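# Reseat a cabinet side panel's lip and relatch it

## Task

A wall cabinet's side panel is latched with its bottom lip sitting outside its rail. Get that lip inside the rail, then latch the panel closed again so it stays that way once the robot lets go.

## Robot and tools

Robot: two arms, left_arm and right_arm, each a six-joint arm with a two-finger parallel gripper and a wrist camera. In the scene frame the origin sits at table-top height, halfway between the arms' nominal mounts. +z points up, +x points out over the table, and left_arm is on the +y side. The side names do not match image sides. Calibrated mounts: left_arm at (-0.048, +0.242, 0) m, right_arm at (-0.002, -0.347, 0) m, each turned only slightly about z. A two-camera stand is fixed behind the arms. Loose items may occasionally get a short push from outside.

Gripper axes: the fingers extend along the gripper's +z and separate along its y. end_effector_position is the spot between the pads, roughly 1 cm short of the fingertips. Printed positions and orientations can be a few cm off, worse at long reach.

execute_actions(actions, cameras): actions is a list of actions, and each action is a table of at most 15 rows, one per 1/30 s step. A table with fewer rows keeps its final row until step 15. Every row is a single list of 14 numbers covering both arms: dx, dy, dz, rx, ry, rz, opening for left_arm, then those seven for right_arm. All values lie in [-1, 1]. The six pose numbers are offsets, not poses. They count from that arm's Hand target as it was when the action began, along that Hand target's own axes. Every row of an action measures from that same starting point, not from the row before. 1.0 stands for 0.6 m of travel or 180 degrees of turn, and rx, ry, rz form one rotation vector. Sending the same offset in a later call moves the arm further. opening is absolute: +1 is fully open (0.094 m) and -1 is closed. Six zero pose numbers ask nothing new of an arm, but its opening must still be sent, because a 0 there is a command for half open. cameras: ["all"], [] or a list of names. If left out, images come only when actions is empty. An empty actions list also reports the scene number and the fields other results may skip.

move(target, speed, blend, opening_speed, grip_force, blocking, cameras): target is one 14-number row in the same layout and scale, or a list of up to 15 such rows. Each row is an offset from the Hand targets at the start of the move, never from the previous row. The grippers travel in straight lines, all finishing together, within a 10 s cap. speed is the path's top speed in m/s, from 0.002 to 2.9, default 0.25; turning is limited to twice that in rad/s. It can be one number or one per target. blend, in m, rounds corners between listed targets; 0, the default, stops at each one. opening_speed is the rate at which the commanded opening changes, per second on the -1..+1 scale, at least 0.2. Use it for slow closing on fragile things. grip_force is the pad force limit in N, 10 to 50 (full), per move or per arm. It stays set until changed, and lower values close slowly. blocking=false returns after about 0.5 s while motion continues. Paths do not avoid obstacles or the other arm. Grippers lag and overshoot more at higher speed, and contact is harder when fast or when the target lies well beyond the contact. Do not route a path close to an arm's own base, because the elbow can whip around; go around it. The result includes a move: line showing the outcome (done, off_target, moving, held, fault) and any limits (paced means the pose was clipped, held means steps were withheld). done means at rest within 10 mm and 2 degrees of the target, but it says nothing about contact.

wait(seconds): lets time pass, 0 to 3600 s, without new commands; a running move continues. stop(): brakes a running move. zoom_image(camera, region): enlarges [x0, y0, x1, y1] pixels, at most 504 by 504, of the newest image from cam_head_left, cam_head_right, cam_high, cam_low, cam_left_wrist or cam_right_wrist. All images are 896x504. read_manual(section): licence texts only. finished_scene(scene): ends scene 1 or 2 for good. The goal must hold without the robot.

Results: positions in m and quaternions wxyz in the scene frame. Hand target is the last commanded pose after clipping, and the next offsets start from it. The controller limits orientation to within 40 degrees of the measured orientation at each step. Because of friction and gravity the gripper can settle a few cm short of its target. A later execute_actions call, even all zeros, asks for that pose again; otherwise send the remaining gap as an offset. grip_measured reads the opening on the command scale, up to about 2.5 mm wide when empty. Joint velocities may be shown as within noise. Joint torques are total drive output with offsets and noise. Tool commands lists the current gripper commands. MOTOR HOT appears at 75 °C; at 90 °C that arm folds up and stays idle. Avoid holding loads at full stretch or pushing against something it cannot move.

Avoid: dropping things or letting anything leave the table, releasing moving parts, slamming or striking fixed or heavy items, very hard pushes, arm-to-arm contact (including a gripper closing on the other arm's fingers), and strain on the wrist camera cables. A stopped arm often keeps pressing; to release it, command a target back behind the gripper. Less time, smoother motion and lower effort are better.

Each tool is called after ">>>" as a command line: name --argument value for each argument, lists and objects as JSON in quotes; but a table of rows of numbers goes row by row, as --pt "numbers of a row", without its own name.

## Session

>>> execute_actions --actions '[]'

Scene clock: 0.00 s.
left_arm: end_effector_position=(+0.3386, +0.2006, +0.1534) grip_measured=+1.000 end_effector_quat_wxyz=(+0.690, +0.043, +0.723, -0.010) | right_arm: end_effector_position=(+0.3856, -0.2996, +0.1522) grip_measured=+1.000 end_effector_quat_wxyz=(+0.680, -0.037, +0.732, -0.005)
Joint positions: left_arm=[-0.118 1.532 0.256 1.228 -0.065 0.042 0.094] | right_arm=[0.133 1.509 0.276 1.158 0.139 -0.047 0.094]
Joint velocities: within noise
Joint torques (N m): no reading
Motor temperatures (°C): left_arm=[35 35 47 37 32 36 33] | right_arm=[33 35 41 39 35 30 32]
Heat: left arm: 47 °C; right arm: 41 °C.
Hand target: left_arm +0.3399, +0.2005, +0.1587; +0.695, +0.042, +0.718, -0.010 | right_arm +0.3866, -0.2994, +0.1562; +0.684, -0.036, +0.728, -0.004
Tool commands: left_gripper/opening=+1.0 right_gripper/opening=+1.0

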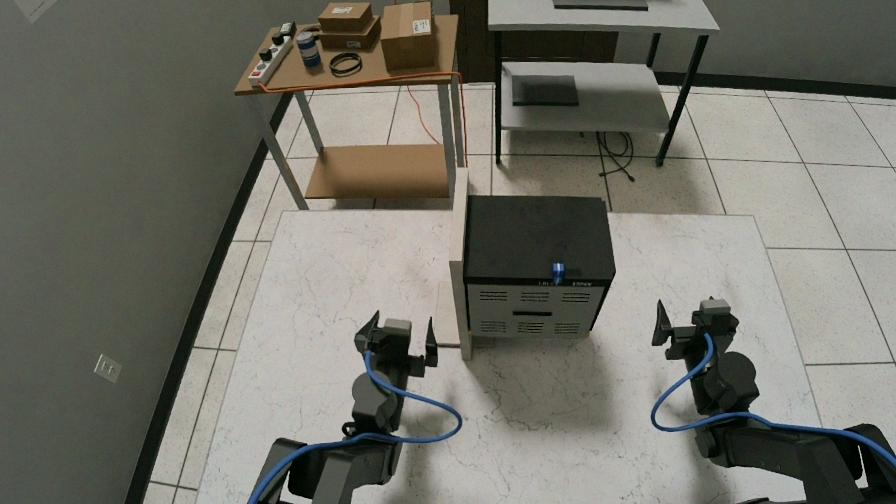

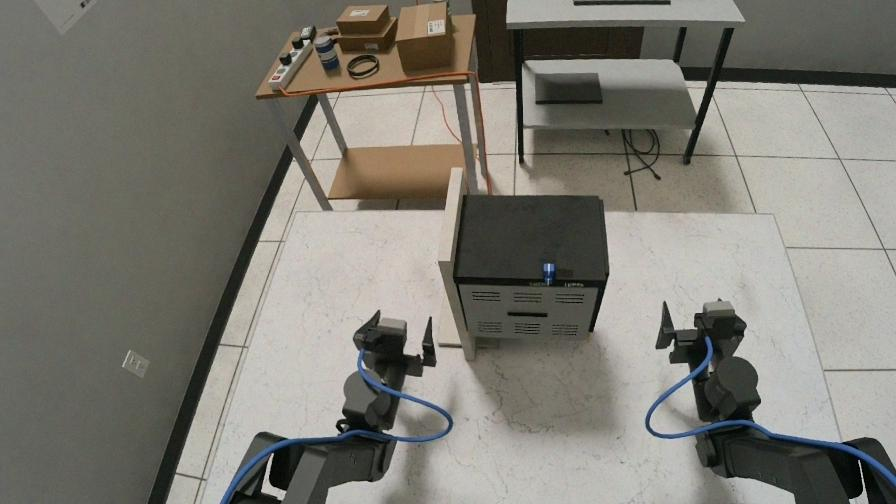

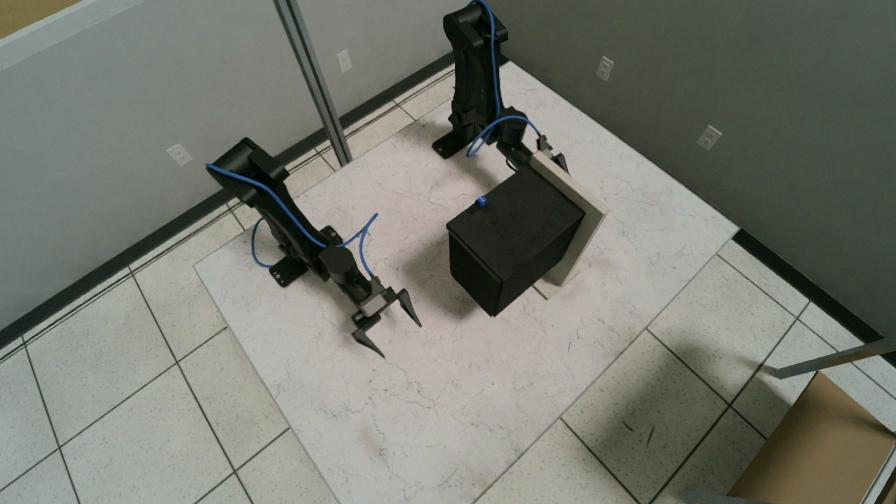

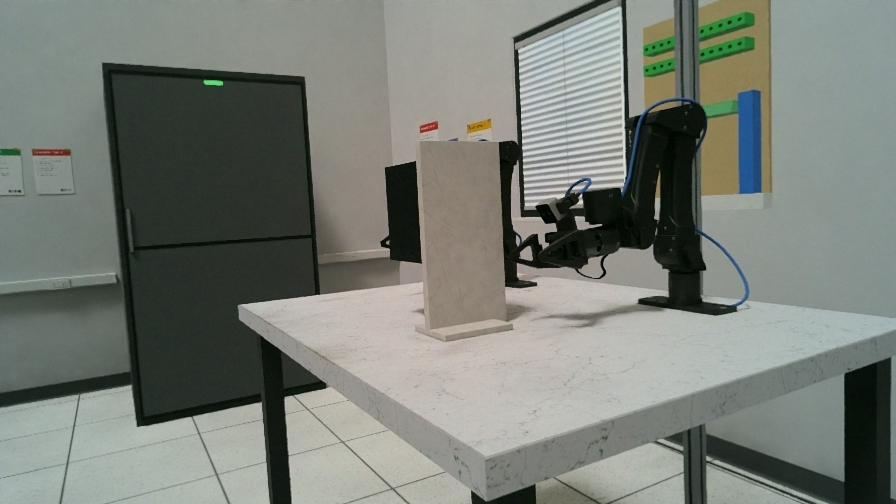

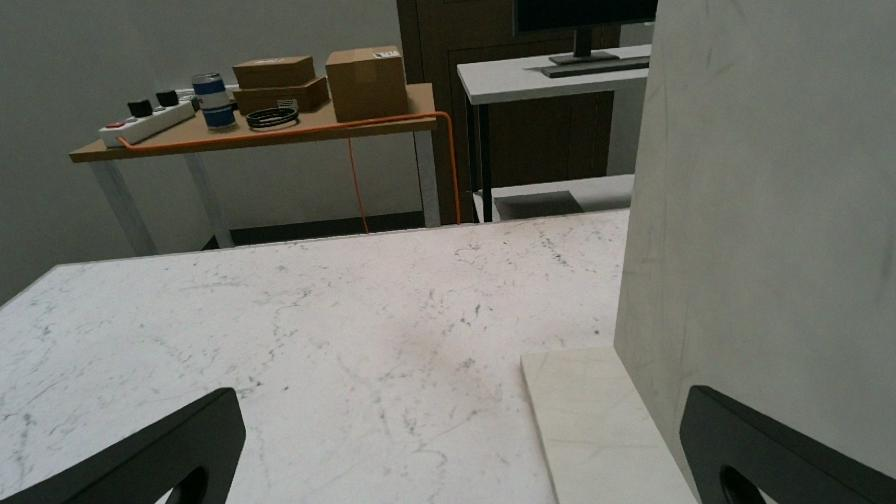

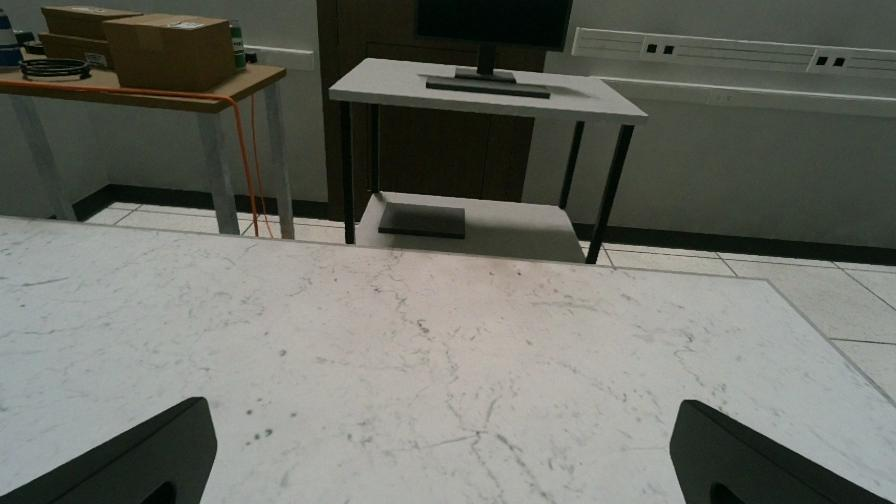

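>>> zoom_image --camera "cam_head_left" --region '[430, 180, 640, 370]'

>>> zoom_image --camera "cam_high" --region '[420, 140, 630, 330]'

>>> zoom_image --camera "cam_low" --region '[360, 120, 560, 350]'

>>> zoom_image --camera "cam_head_right" --region '[430, 180, 640, 370]'

Scaled by 2.400.

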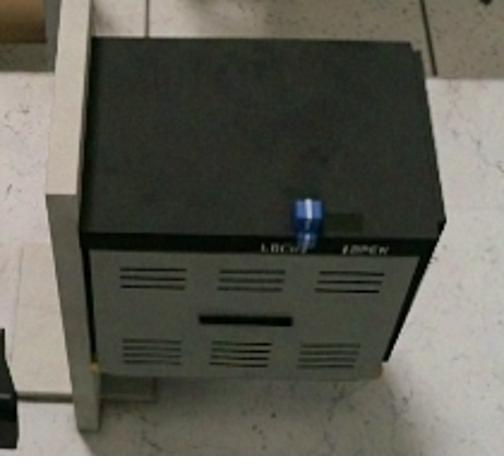

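Scaled by 2.400.

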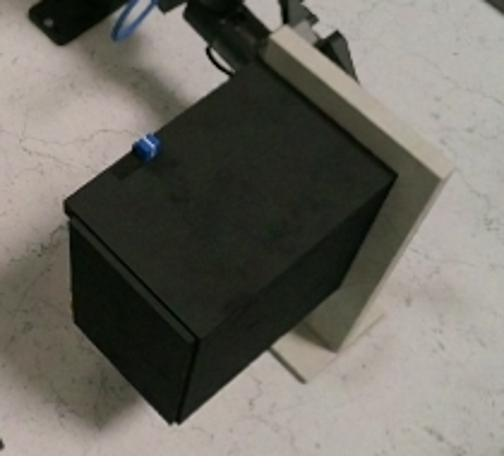

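Scaled by 2.191.

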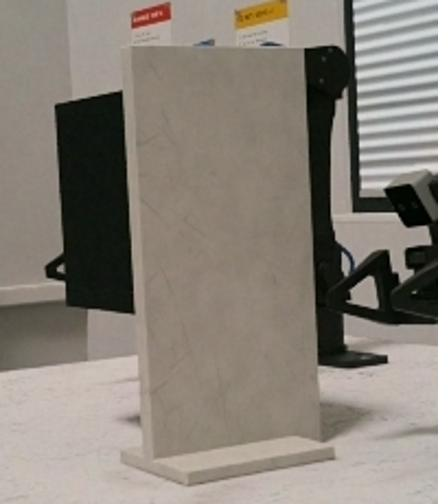

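Scaled by 2.400.

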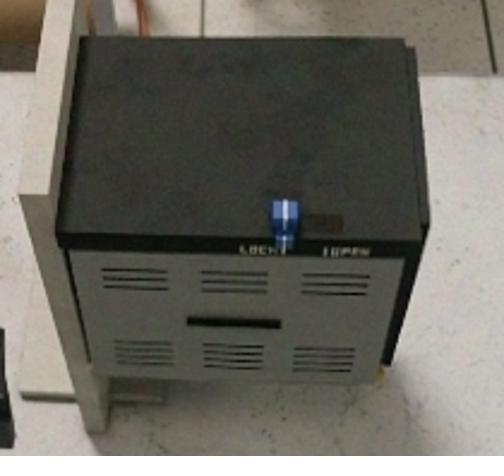

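>>> move --pt "0 0 0 0 0 0 1 -0.1 0.1 -0.28 0 0 0 1" --pt "0 0 0 0 0 0 1 -0.16 0.417 -0.3 0 0 0 1" --blend '[0.03,0]' --cameras '["all"]'

>>> zoom_image --camera "cam_right_wrist" --region '[200, 100, 700, 504]'

Scene clock: 18.70 s.
left_arm: end_effector_position=(+0.3386, +0.2006, +0.1534) grip_measured=+1.000 end_effector_quat_wxyz=(+0.690, +0.043, +0.723, -0.010) | right_arm: end_effector_position=(+0.2009, -0.0534, +0.2404) grip_measured=+1.000 end_effector_quat_wxyz=(+0.684, -0.052, +0.728, -0.007)
Joint positions: left_arm=[-0.118 1.532 0.256 1.228 -0.065 0.042 0.094] | right_arm=[1.435 1.448 0.799 0.233 1.41 0.329 0.094]
Joint torques (N m): left_arm=[0.02 -4.25 5.61 1.84 -0.02 0] | right_arm=[-0.02 -5.52 9.65 1.6 0.37 0.12]
Motor temperatures (°C): left_arm=[35 35 48 39 32 36 33] | right_arm=[33 36 43 45 35 30 32]
Heat: left arm: 48 °C; right arm: 45 °C.
Hand target: left_arm +0.3399, +0.2005, +0.1587; +0.695, +0.042, +0.718, -0.010 | right_arm +0.2012, -0.0522, +0.2495; +0.684, -0.036, +0.729, -0.004
Off the commanded pose: left_arm 0.005 m, 1 deg | right_arm 0.009 m, 2 deg.
move: done

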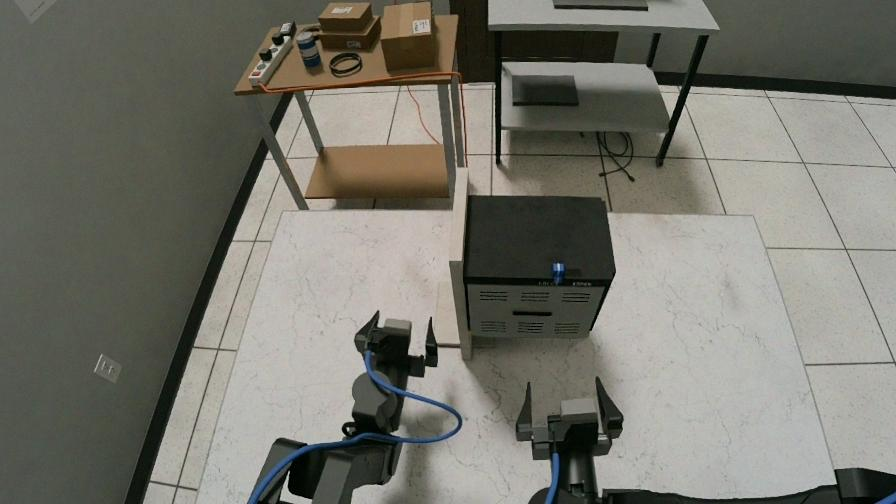

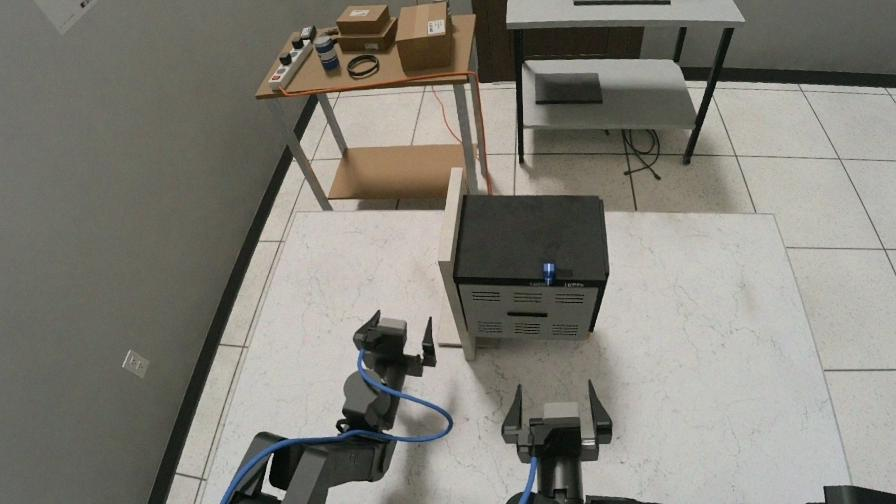

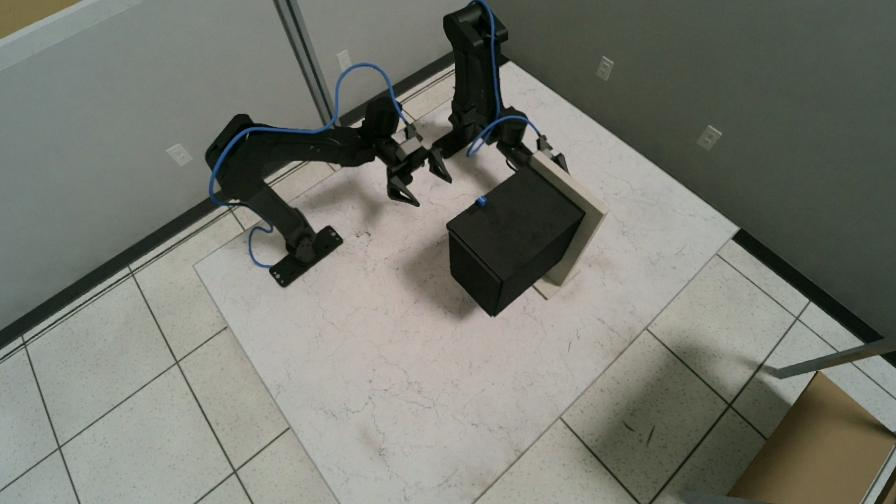

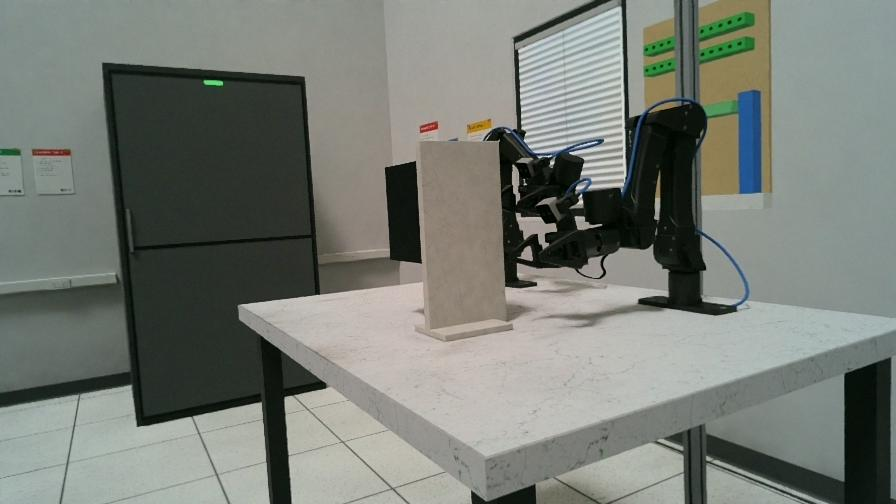

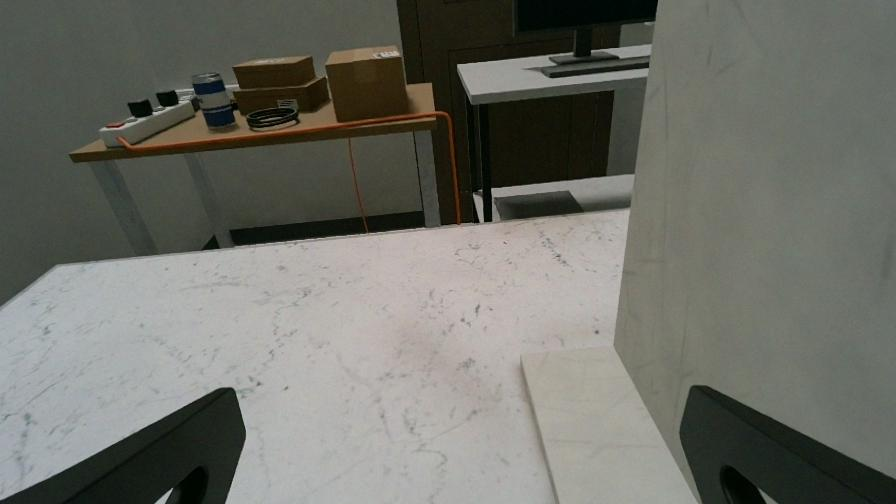

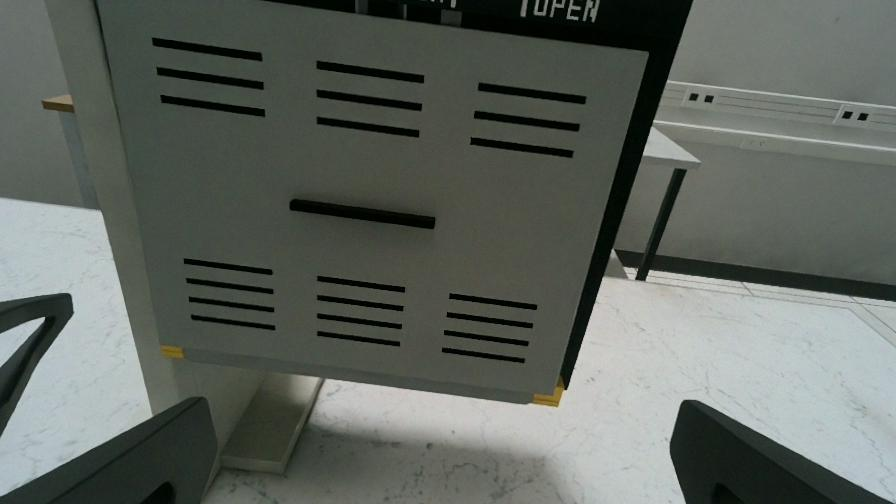

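Scaled by 1.008.

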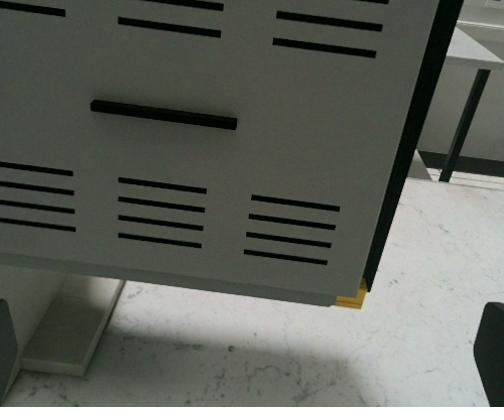

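>>> move --target '[0,0,0,0,0,0,1,-0.2,0,0,0,0,0,1]' --cameras '["cam_right_wrist"]'

>>> zoom_image --camera "cam_right_wrist" --region '[300, 0, 640, 230]'

>>> move --target '[0,0,0,0,0,0,1,0.37,0,0,0,0,0,1]' --cameras '["cam_right_wrist"]'

>>> zoom_image --camera "cam_right_wrist" --region '[200, 0, 620, 250]'

Scene clock: 30.23 s.
left_arm: end_effector_position=(+0.3386, +0.2006, +0.1534) grip_measured=+1.000 end_effector_quat_wxyz=(+0.690, +0.043, +0.723, -0.010) | right_arm: end_effector_position=(+0.2069, -0.0469, +0.3623) grip_measured=+1.000 end_effector_quat_wxyz=(+0.686, -0.045, +0.726, -0.009)
Joint positions: left_arm=[-0.118 1.532 0.256 1.228 -0.065 0.042 0.094] | right_arm=[1.418 1.403 1.241 -0.211 1.409 0.293 0.094]
Joint torques (N m): left_arm=[0.03 -4.29 5.6 1.83 -0.02 0] | right_arm=[-0.54 -4.92 10.09 1.59 0.16 0.1]
Heat: left arm: 48 °C; right arm: 45 °C.
Hand target: left_arm +0.3399, +0.2005, +0.1587; +0.695, +0.042, +0.718, -0.010 | right_arm +0.2087, -0.0453, +0.3691; +0.684, -0.036, +0.729, -0.004
Off the commanded pose: left_arm 0.005 m, 1 deg | right_arm 0.007 m, 1 deg.
move: done

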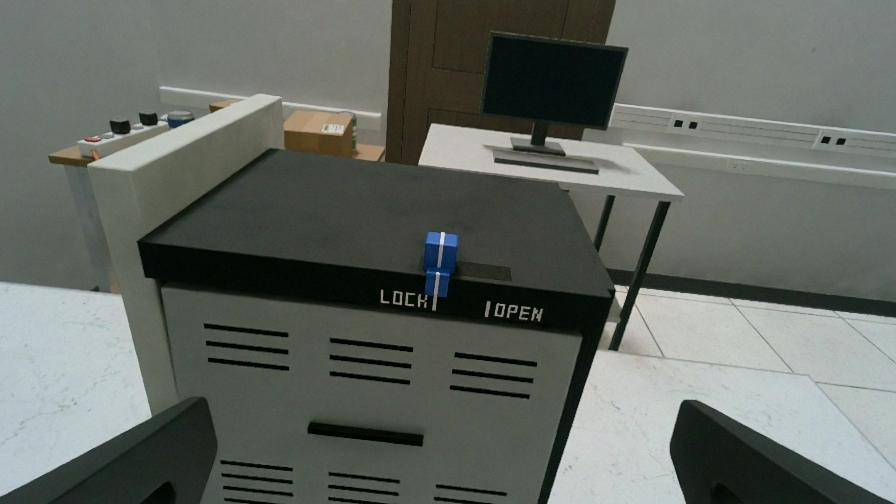

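Scaled by 1.482.

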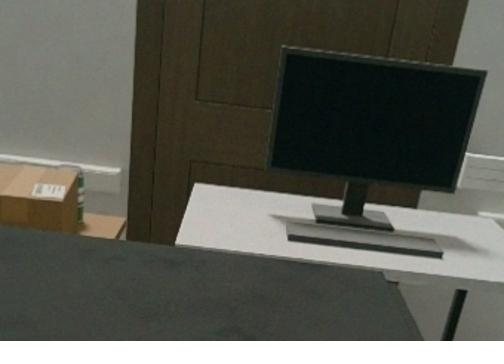

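Scene clock: 32.67 s.
left_arm: end_effector_position=(+0.3386, +0.2006, +0.1534) grip_measured=+1.000 end_effector_quat_wxyz=(+0.690, +0.043, +0.723, -0.010) | right_arm: end_effector_position=(+0.1960, -0.0536, +0.1522) grip_measured=+1.000 end_effector_quat_wxyz=(+0.679, -0.034, +0.733, +0.006)
Joint positions: left_arm=[-0.118 1.532 0.256 1.228 -0.065 0.042 0.094] | right_arm=[1.452 1.668 0.646 0.462 1.425 0.519 0.094]
Joint torques (N m): left_arm=[-0.01 -4.23 5.63 1.84 -0.03 0.02] | right_arm=[0.31 -5.63 4.44 1.72 0.47 -0.01]
Heat: left arm: 48 °C; right arm: 44 °C.
Hand target: left_arm +0.3399, +0.2005, +0.1587; +0.695, +0.042, +0.718, -0.010 | right_arm +0.1949, -0.0582, +0.1479; +0.684, -0.036, +0.729, -0.004
Off the commanded pose: left_arm 0.005 m, 1 deg | right_arm 0.006 m, 1 deg.
move: done

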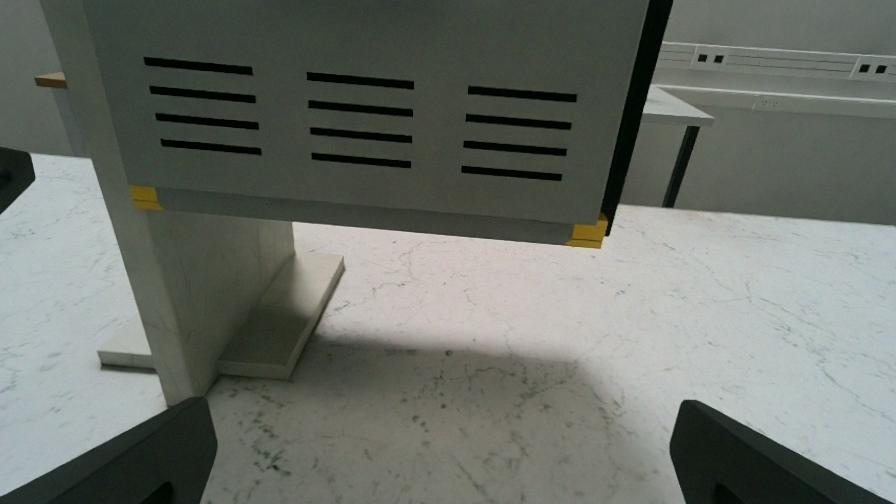

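Scaled by 1.200.

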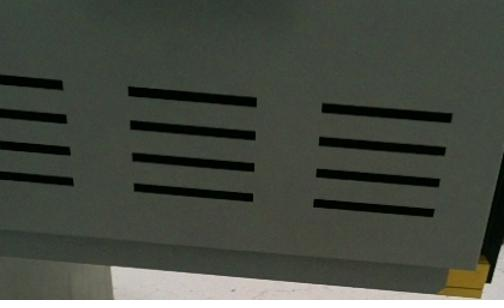

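>>> move --pt "-0.127 -0.012 -0.237 0 0 0 1 -0.435 -0.293 -0.067 -0.124 0.14 -0.019 1" --pt "-0.145 -0.357 -0.178 -0.026 0.01 0.485 1 -0.435 -0.293 -0.067 -0.124 0.14 -0.019 1" --speed 0.3 --cameras '["cam_head_left","cam_high","cam_left_wrist","cam_right_wrist"]'

Scene clock: 98.03 s.
left_arm: end_effector_position=(+0.2195, -0.0058, +0.2312) grip_measured=+1.000 end_effector_quat_wxyz=(+0.489, +0.514, +0.493, +0.503) | right_arm: end_effector_position=(+0.1816, -0.2158, +0.4140) grip_measured=+1.000 end_effector_quat_wxyz=(+0.485, -0.189, +0.848, +0.104)
Joint positions: left_arm=[-1.215 1.43 0.588 0.798 -1.229 1.564 0.094] | right_arm=[0.939 0.993 1.709 -1.324 0.474 0.3 0.094]
Joint velocities: left_arm=[within noise] | right_arm=[-0.002 -0.046 -0.002 -0.007 0.037 0.007 0]
Joint torques (N m): left_arm=[-0.28 -3.74 8.16 1.58 -0.14 0.05] | right_arm=[-0.46 0.21 6.91 2.03 0.1 -0.07]
Heat: left arm: 48 °C; right arm: 46 °C.
Hand target: left_arm +0.2201, -0.0090, +0.2397; +0.501, +0.500, +0.500, +0.499 | right_arm +0.1793, -0.2200, +0.4203; +0.489, -0.187, +0.845, +0.108
Off the commanded pose: left_arm 0.009 m, 2 deg | right_arm 0.008 m, 1 deg.
move: done

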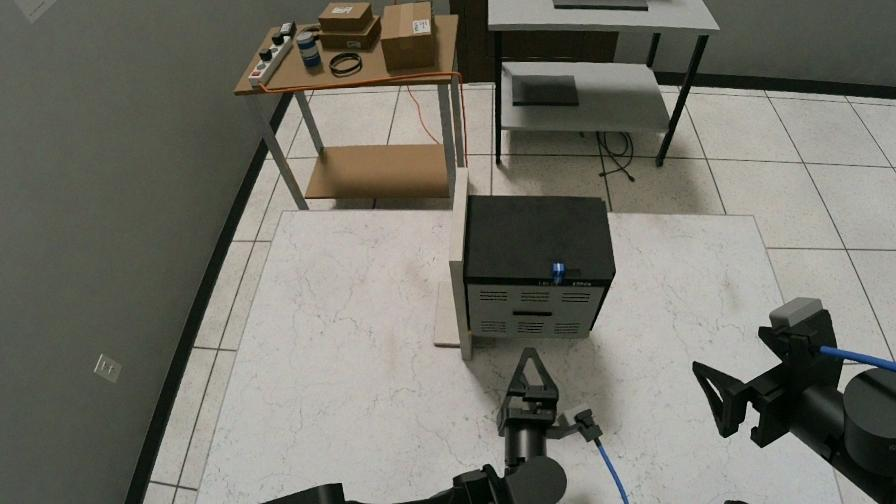

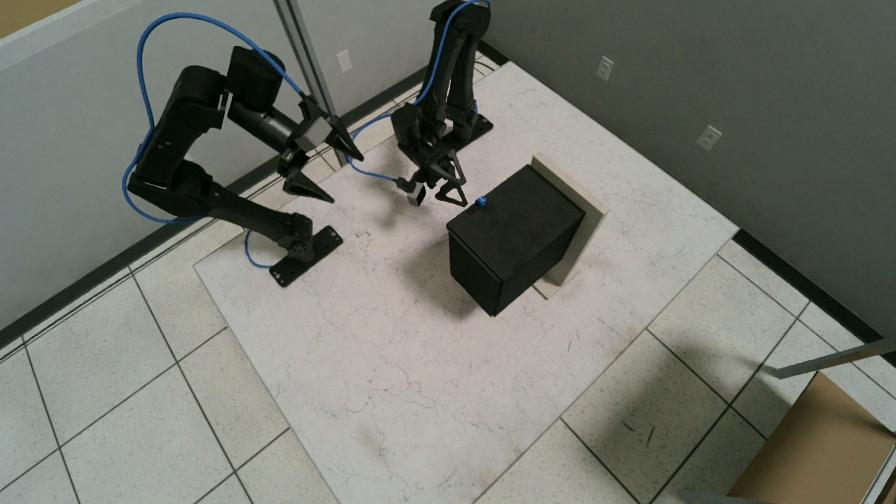

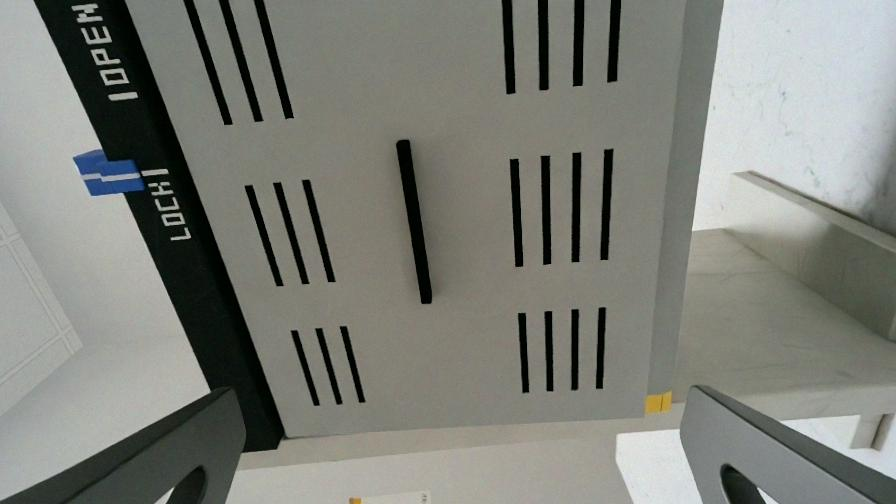

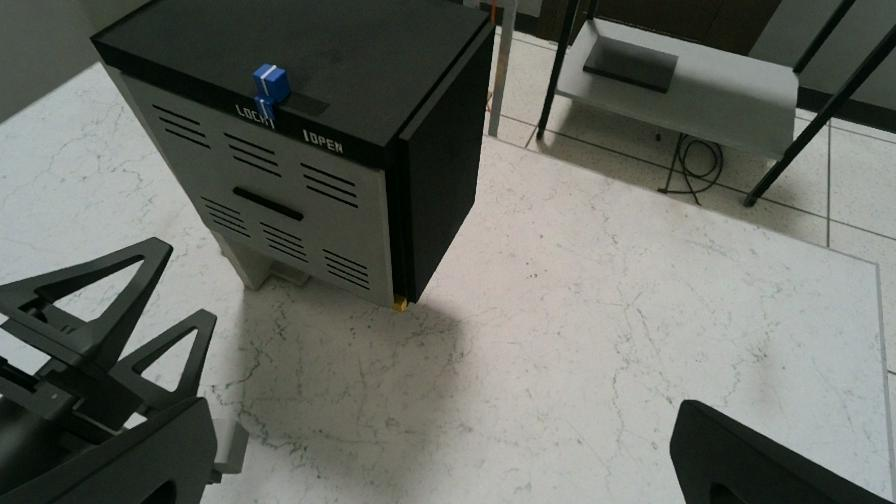

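>>> zoom_image --camera "cam_right_wrist" --region '[340, 100, 520, 330]'

>>> zoom_image --camera "cam_left_wrist" --region '[560, 250, 780, 450]'

Scaled by 2.191.

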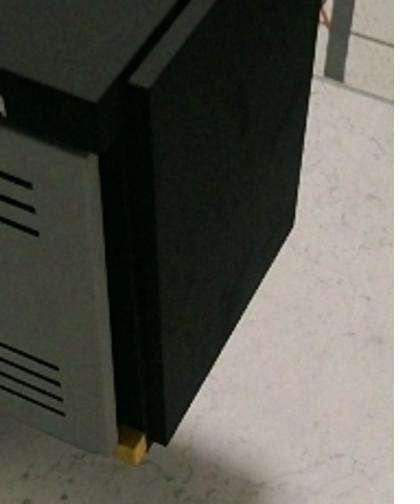

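Scaled by 2.291.

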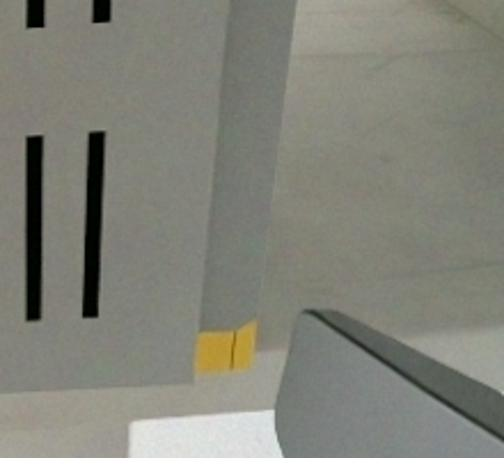

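>>> move --target '[-0.018,0.016,0.134,0,0,0,0.3,-0.081,0.179,0.243,0,0,0,0]' --speed 0.2 --cameras '["cam_head_left","cam_high","cam_left_wrist","cam_right_wrist"]'

Scene clock: 128.50 s.
left_arm: end_effector_position=(+0.2948, -0.0141, +0.2375) grip_measured=+0.302 end_effector_quat_wxyz=(+0.489, +0.510, +0.498, +0.503) | right_arm: end_effector_position=(+0.2690, -0.0586, +0.3753) grip_measured=+0.002 end_effector_quat_wxyz=(+0.474, -0.199, +0.852, +0.100)
Joint positions: left_arm=[-0.989 1.583 0.753 0.8 -1.012 1.572 0.061] | right_arm=[0.982 1.454 1.766 -0.959 0.493 0.322 0.047]
Joint torques (N m): left_arm=[0.59 -5.08 10.15 1.46 -0.01 -0.02] | right_arm=[0.24 -5.45 9.2 2.21 0.32 0.05]
Heat: left arm: 49 °C; right arm: 46 °C.
Hand target: left_arm +0.3005, -0.0200, +0.2494; +0.501, +0.500, +0.500, +0.499 | right_arm +0.2707, -0.0592, +0.3899; +0.489, -0.187, +0.845, +0.108
Off the commanded pose: left_arm 0.014 m, 2 deg | right_arm 0.015 m, 3 deg.
move: off_target (left_arm, right_arm)

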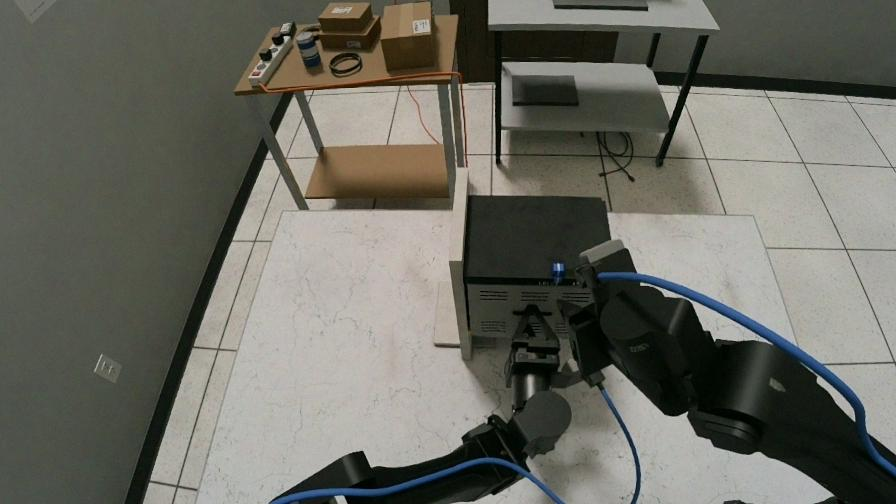

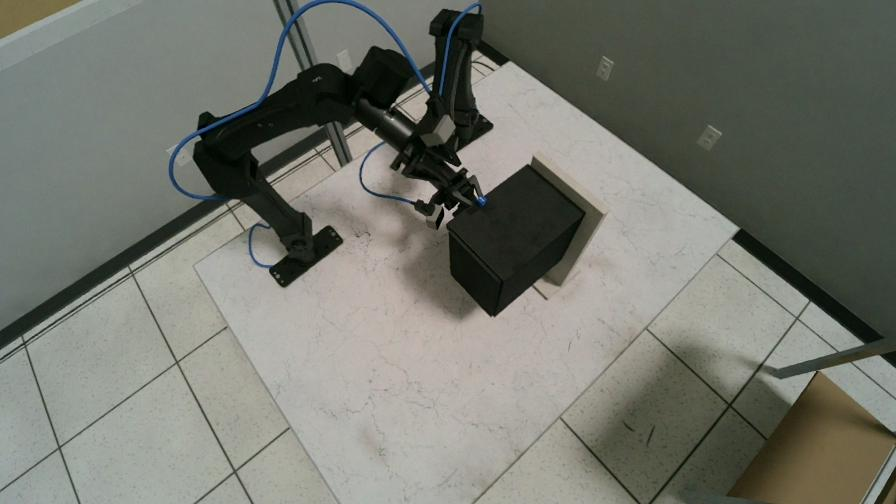

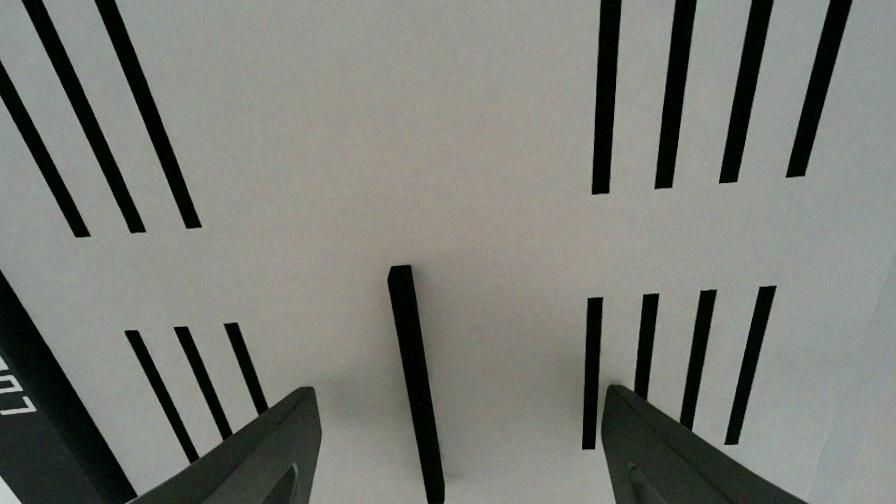

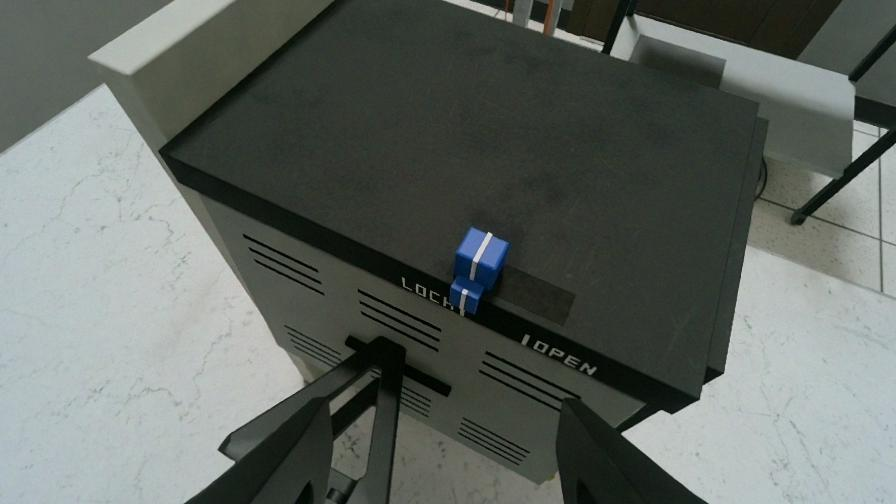

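>>> move --pt "0.006 0.011 0.034 0 0 -0.028 0.3 -0.007 -0.017 0.083 0 0 0 -0.3" --speed 0.1 --cameras '["cam_left_wrist","cam_right_wrist"]'

Scene clock: 148.80 s.
left_arm: end_effector_position=(+0.2968, -0.0135, +0.2371) grip_measured=+0.302 end_effector_quat_wxyz=(+0.496, +0.500, +0.511, +0.492) | right_arm: end_effector_position=(+0.3140, -0.0511, +0.3741) grip_measured=-0.298 end_effector_quat_wxyz=(+0.492, -0.184, +0.844, +0.110)
Joint positions: left_arm=[-0.984 1.583 0.764 0.775 -1.012 1.519 0.061] | right_arm=[0.871 1.518 1.766 -0.817 0.42 0.26 0.033]
Joint torques (N m): left_arm=[5.63 -4.55 12.26 1.49 0.59 -0.26] | right_arm=[-0.32 -5.93 5.71 2.31 0.09 -0.08]
Heat: left arm: 49 °C; right arm: 47 °C.
Hand target: left_arm +0.3208, -0.0164, +0.2560; +0.522, +0.478, +0.521, +0.477 | right_arm +0.3161, -0.0494, +0.3687; +0.489, -0.186, +0.845, +0.108
Off the commanded pose: left_arm 0.031 m, 5 deg | right_arm 0.006 m, 1 deg.
move: off_target (left_arm)

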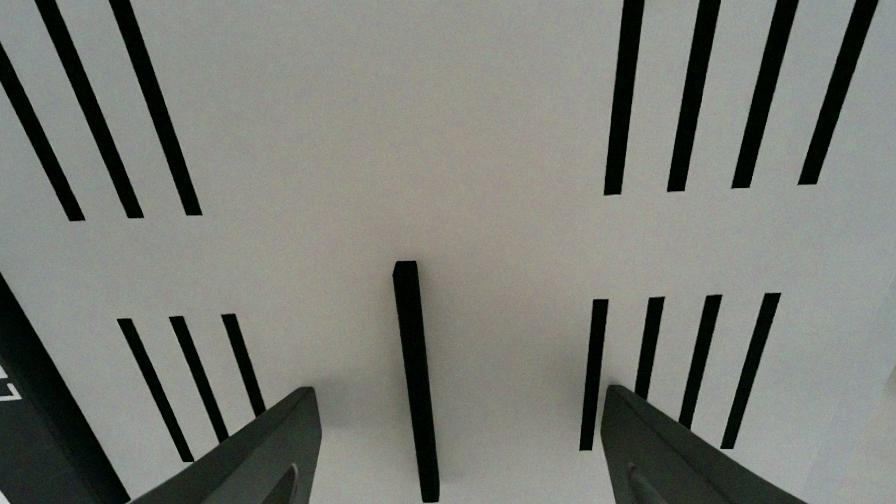

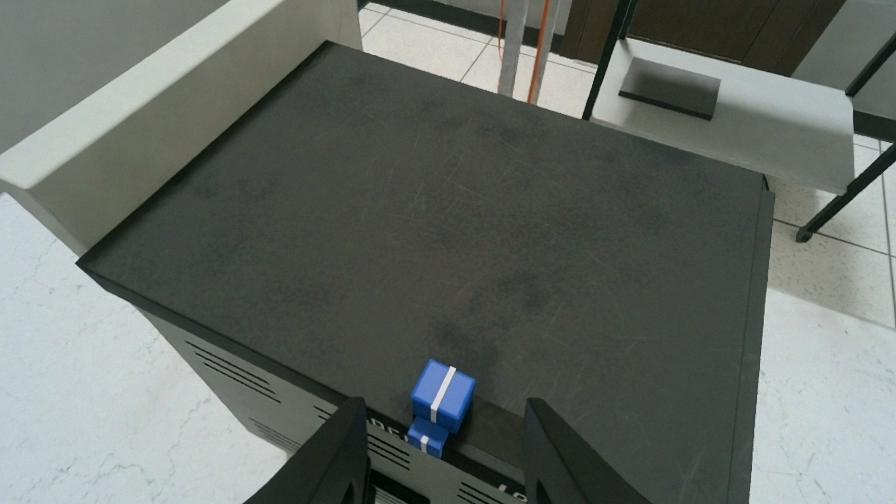

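>>> move --pt "0 0 -0.042 0 0 0 0.3 0.020 0 0.032 0 0 0 -0.3" --pt "0 0 -0.042 0 0 0 -1 0.020 0 0.032 0 0 0 -0.6" --speed 0.1 --opening_speed 1 --grip_force '[40, 25]' --cameras '["cam_left_wrist","cam_right_wrist"]'

Scene clock: 165.67 s.
left_arm: end_effector_position=(+0.2950, -0.0141, +0.2442) grip_measured=-0.917 end_effector_quat_wxyz=(+0.511, +0.487, +0.517, +0.484) | right_arm: end_effector_position=(+0.3239, -0.0459, +0.3534) grip_measured=-0.598 end_effector_quat_wxyz=(+0.491, -0.185, +0.844, +0.109)
Joint positions: left_arm=[-0.989 1.571 0.765 0.787 -1.011 1.497 0.004] | right_arm=[0.855 1.52 1.678 -0.725 0.406 0.249 0.019]
Joint torques (N m): left_arm=[-0.03 -6.74 8.75 1.28 -0.02 -0.12] | right_arm=[-0.42 -6.34 6.02 2.35 0.07 -0.07]
Motor temperatures (°C): left_arm=[35 36 52 41 32 35 32] | right_arm=[32 36 43 50 35 30 31]
Heat: left arm: 52 °C; right arm: 50 °C.
Hand target: left_arm +0.2957, -0.0163, +0.2560; +0.522, +0.477, +0.522, +0.477 | right_arm +0.3257, -0.0448, +0.3487; +0.489, -0.187, +0.845, +0.108
Off the commanded pose: left_arm 0.012 m, 2 deg | right_arm 0.005 m, 0 deg.
grip_force (N): 40, 25
move: off_target (left_arm); target 2's new opening was sent with left_arm's hand 0.019 m and 4 deg from that target

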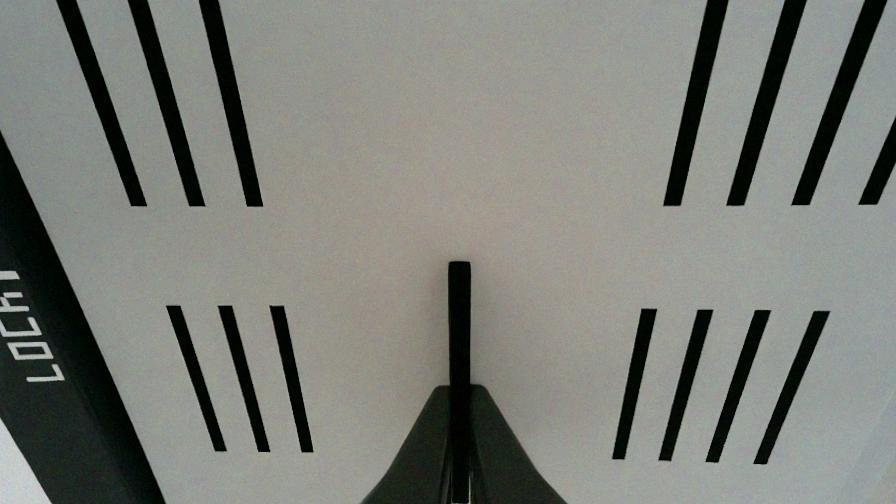

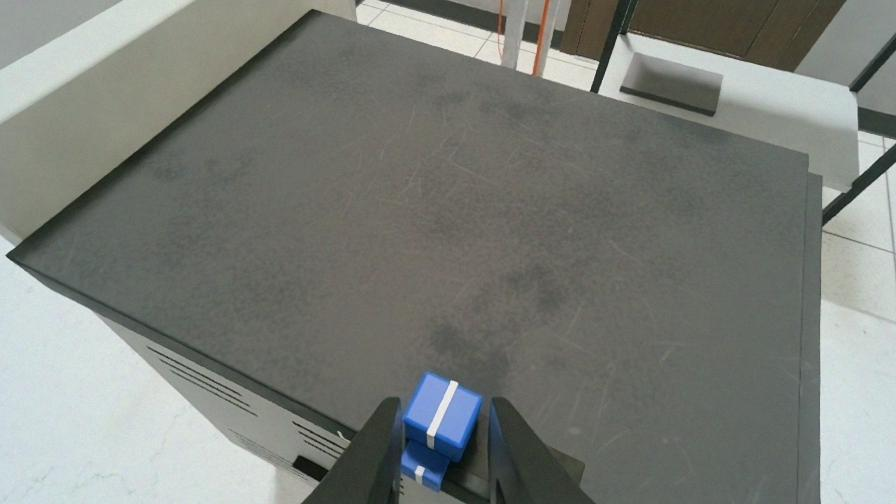

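>>> move --pt "0 0 0 0 0 0 -1 0.009 0 0.005 0 0 0 -0.6" --pt "0 0 0 0 0 0 -1 0.022 -0.046 -0.010 0 0 0 -0.6" --speed 0.08 --cameras '["cam_left_wrist","cam_right_wrist","cam_high"]'

Scene clock: 171.53 s.
left_arm: end_effector_position=(+0.2950, -0.0147, +0.2442) grip_measured=-0.918 end_effector_quat_wxyz=(+0.512, +0.488, +0.517, +0.483) | right_arm: end_effector_position=(+0.3258, -0.0500, +0.3430) grip_measured=-0.598 end_effector_quat_wxyz=(+0.489, -0.200, +0.837, +0.141)
Joint positions: left_arm=[-0.989 1.571 0.765 0.787 -1.008 1.497 0.004] | right_arm=[0.802 1.463 1.562 -0.626 0.294 0.213 0.019]
Joint torques (N m): left_arm=[-0.05 -6.74 8.75 1.28 -0.04 -0.13] | right_arm=[-1.74 -9.24 5.68 1.77 0.53 -0.11]
Heat: left arm: 50 °C; right arm: 51 °C.
Hand target: left_arm +0.2957, -0.0163, +0.2560; +0.522, +0.477, +0.522, +0.477 | right_arm +0.3268, -0.0749, +0.3403; +0.489, -0.187, +0.845, +0.108
Off the commanded pose: left_arm 0.012 m, 2 deg | right_arm 0.025 m, 4 deg.
grip_force (N): 40, 25
move: off_target (right_arm)
Images, in order (width x height): cam_high 896x504, cam_left_wrist 896x504, cam_right_wrist 896x504.

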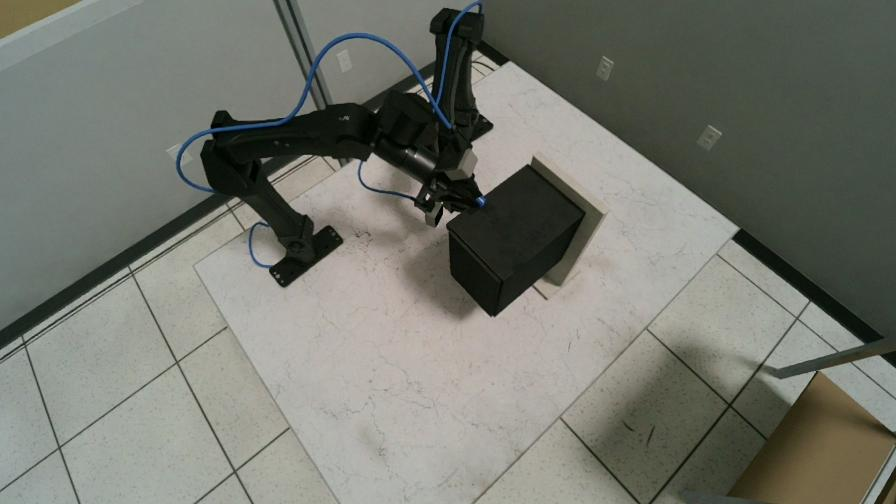

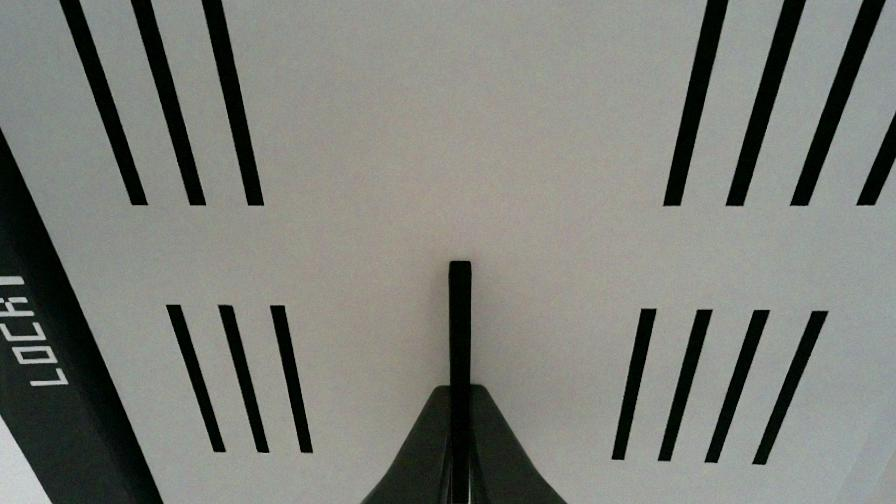

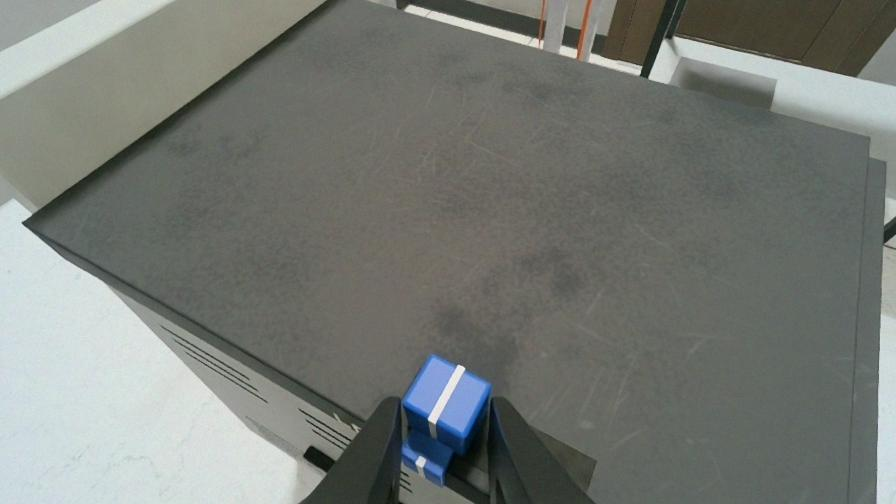

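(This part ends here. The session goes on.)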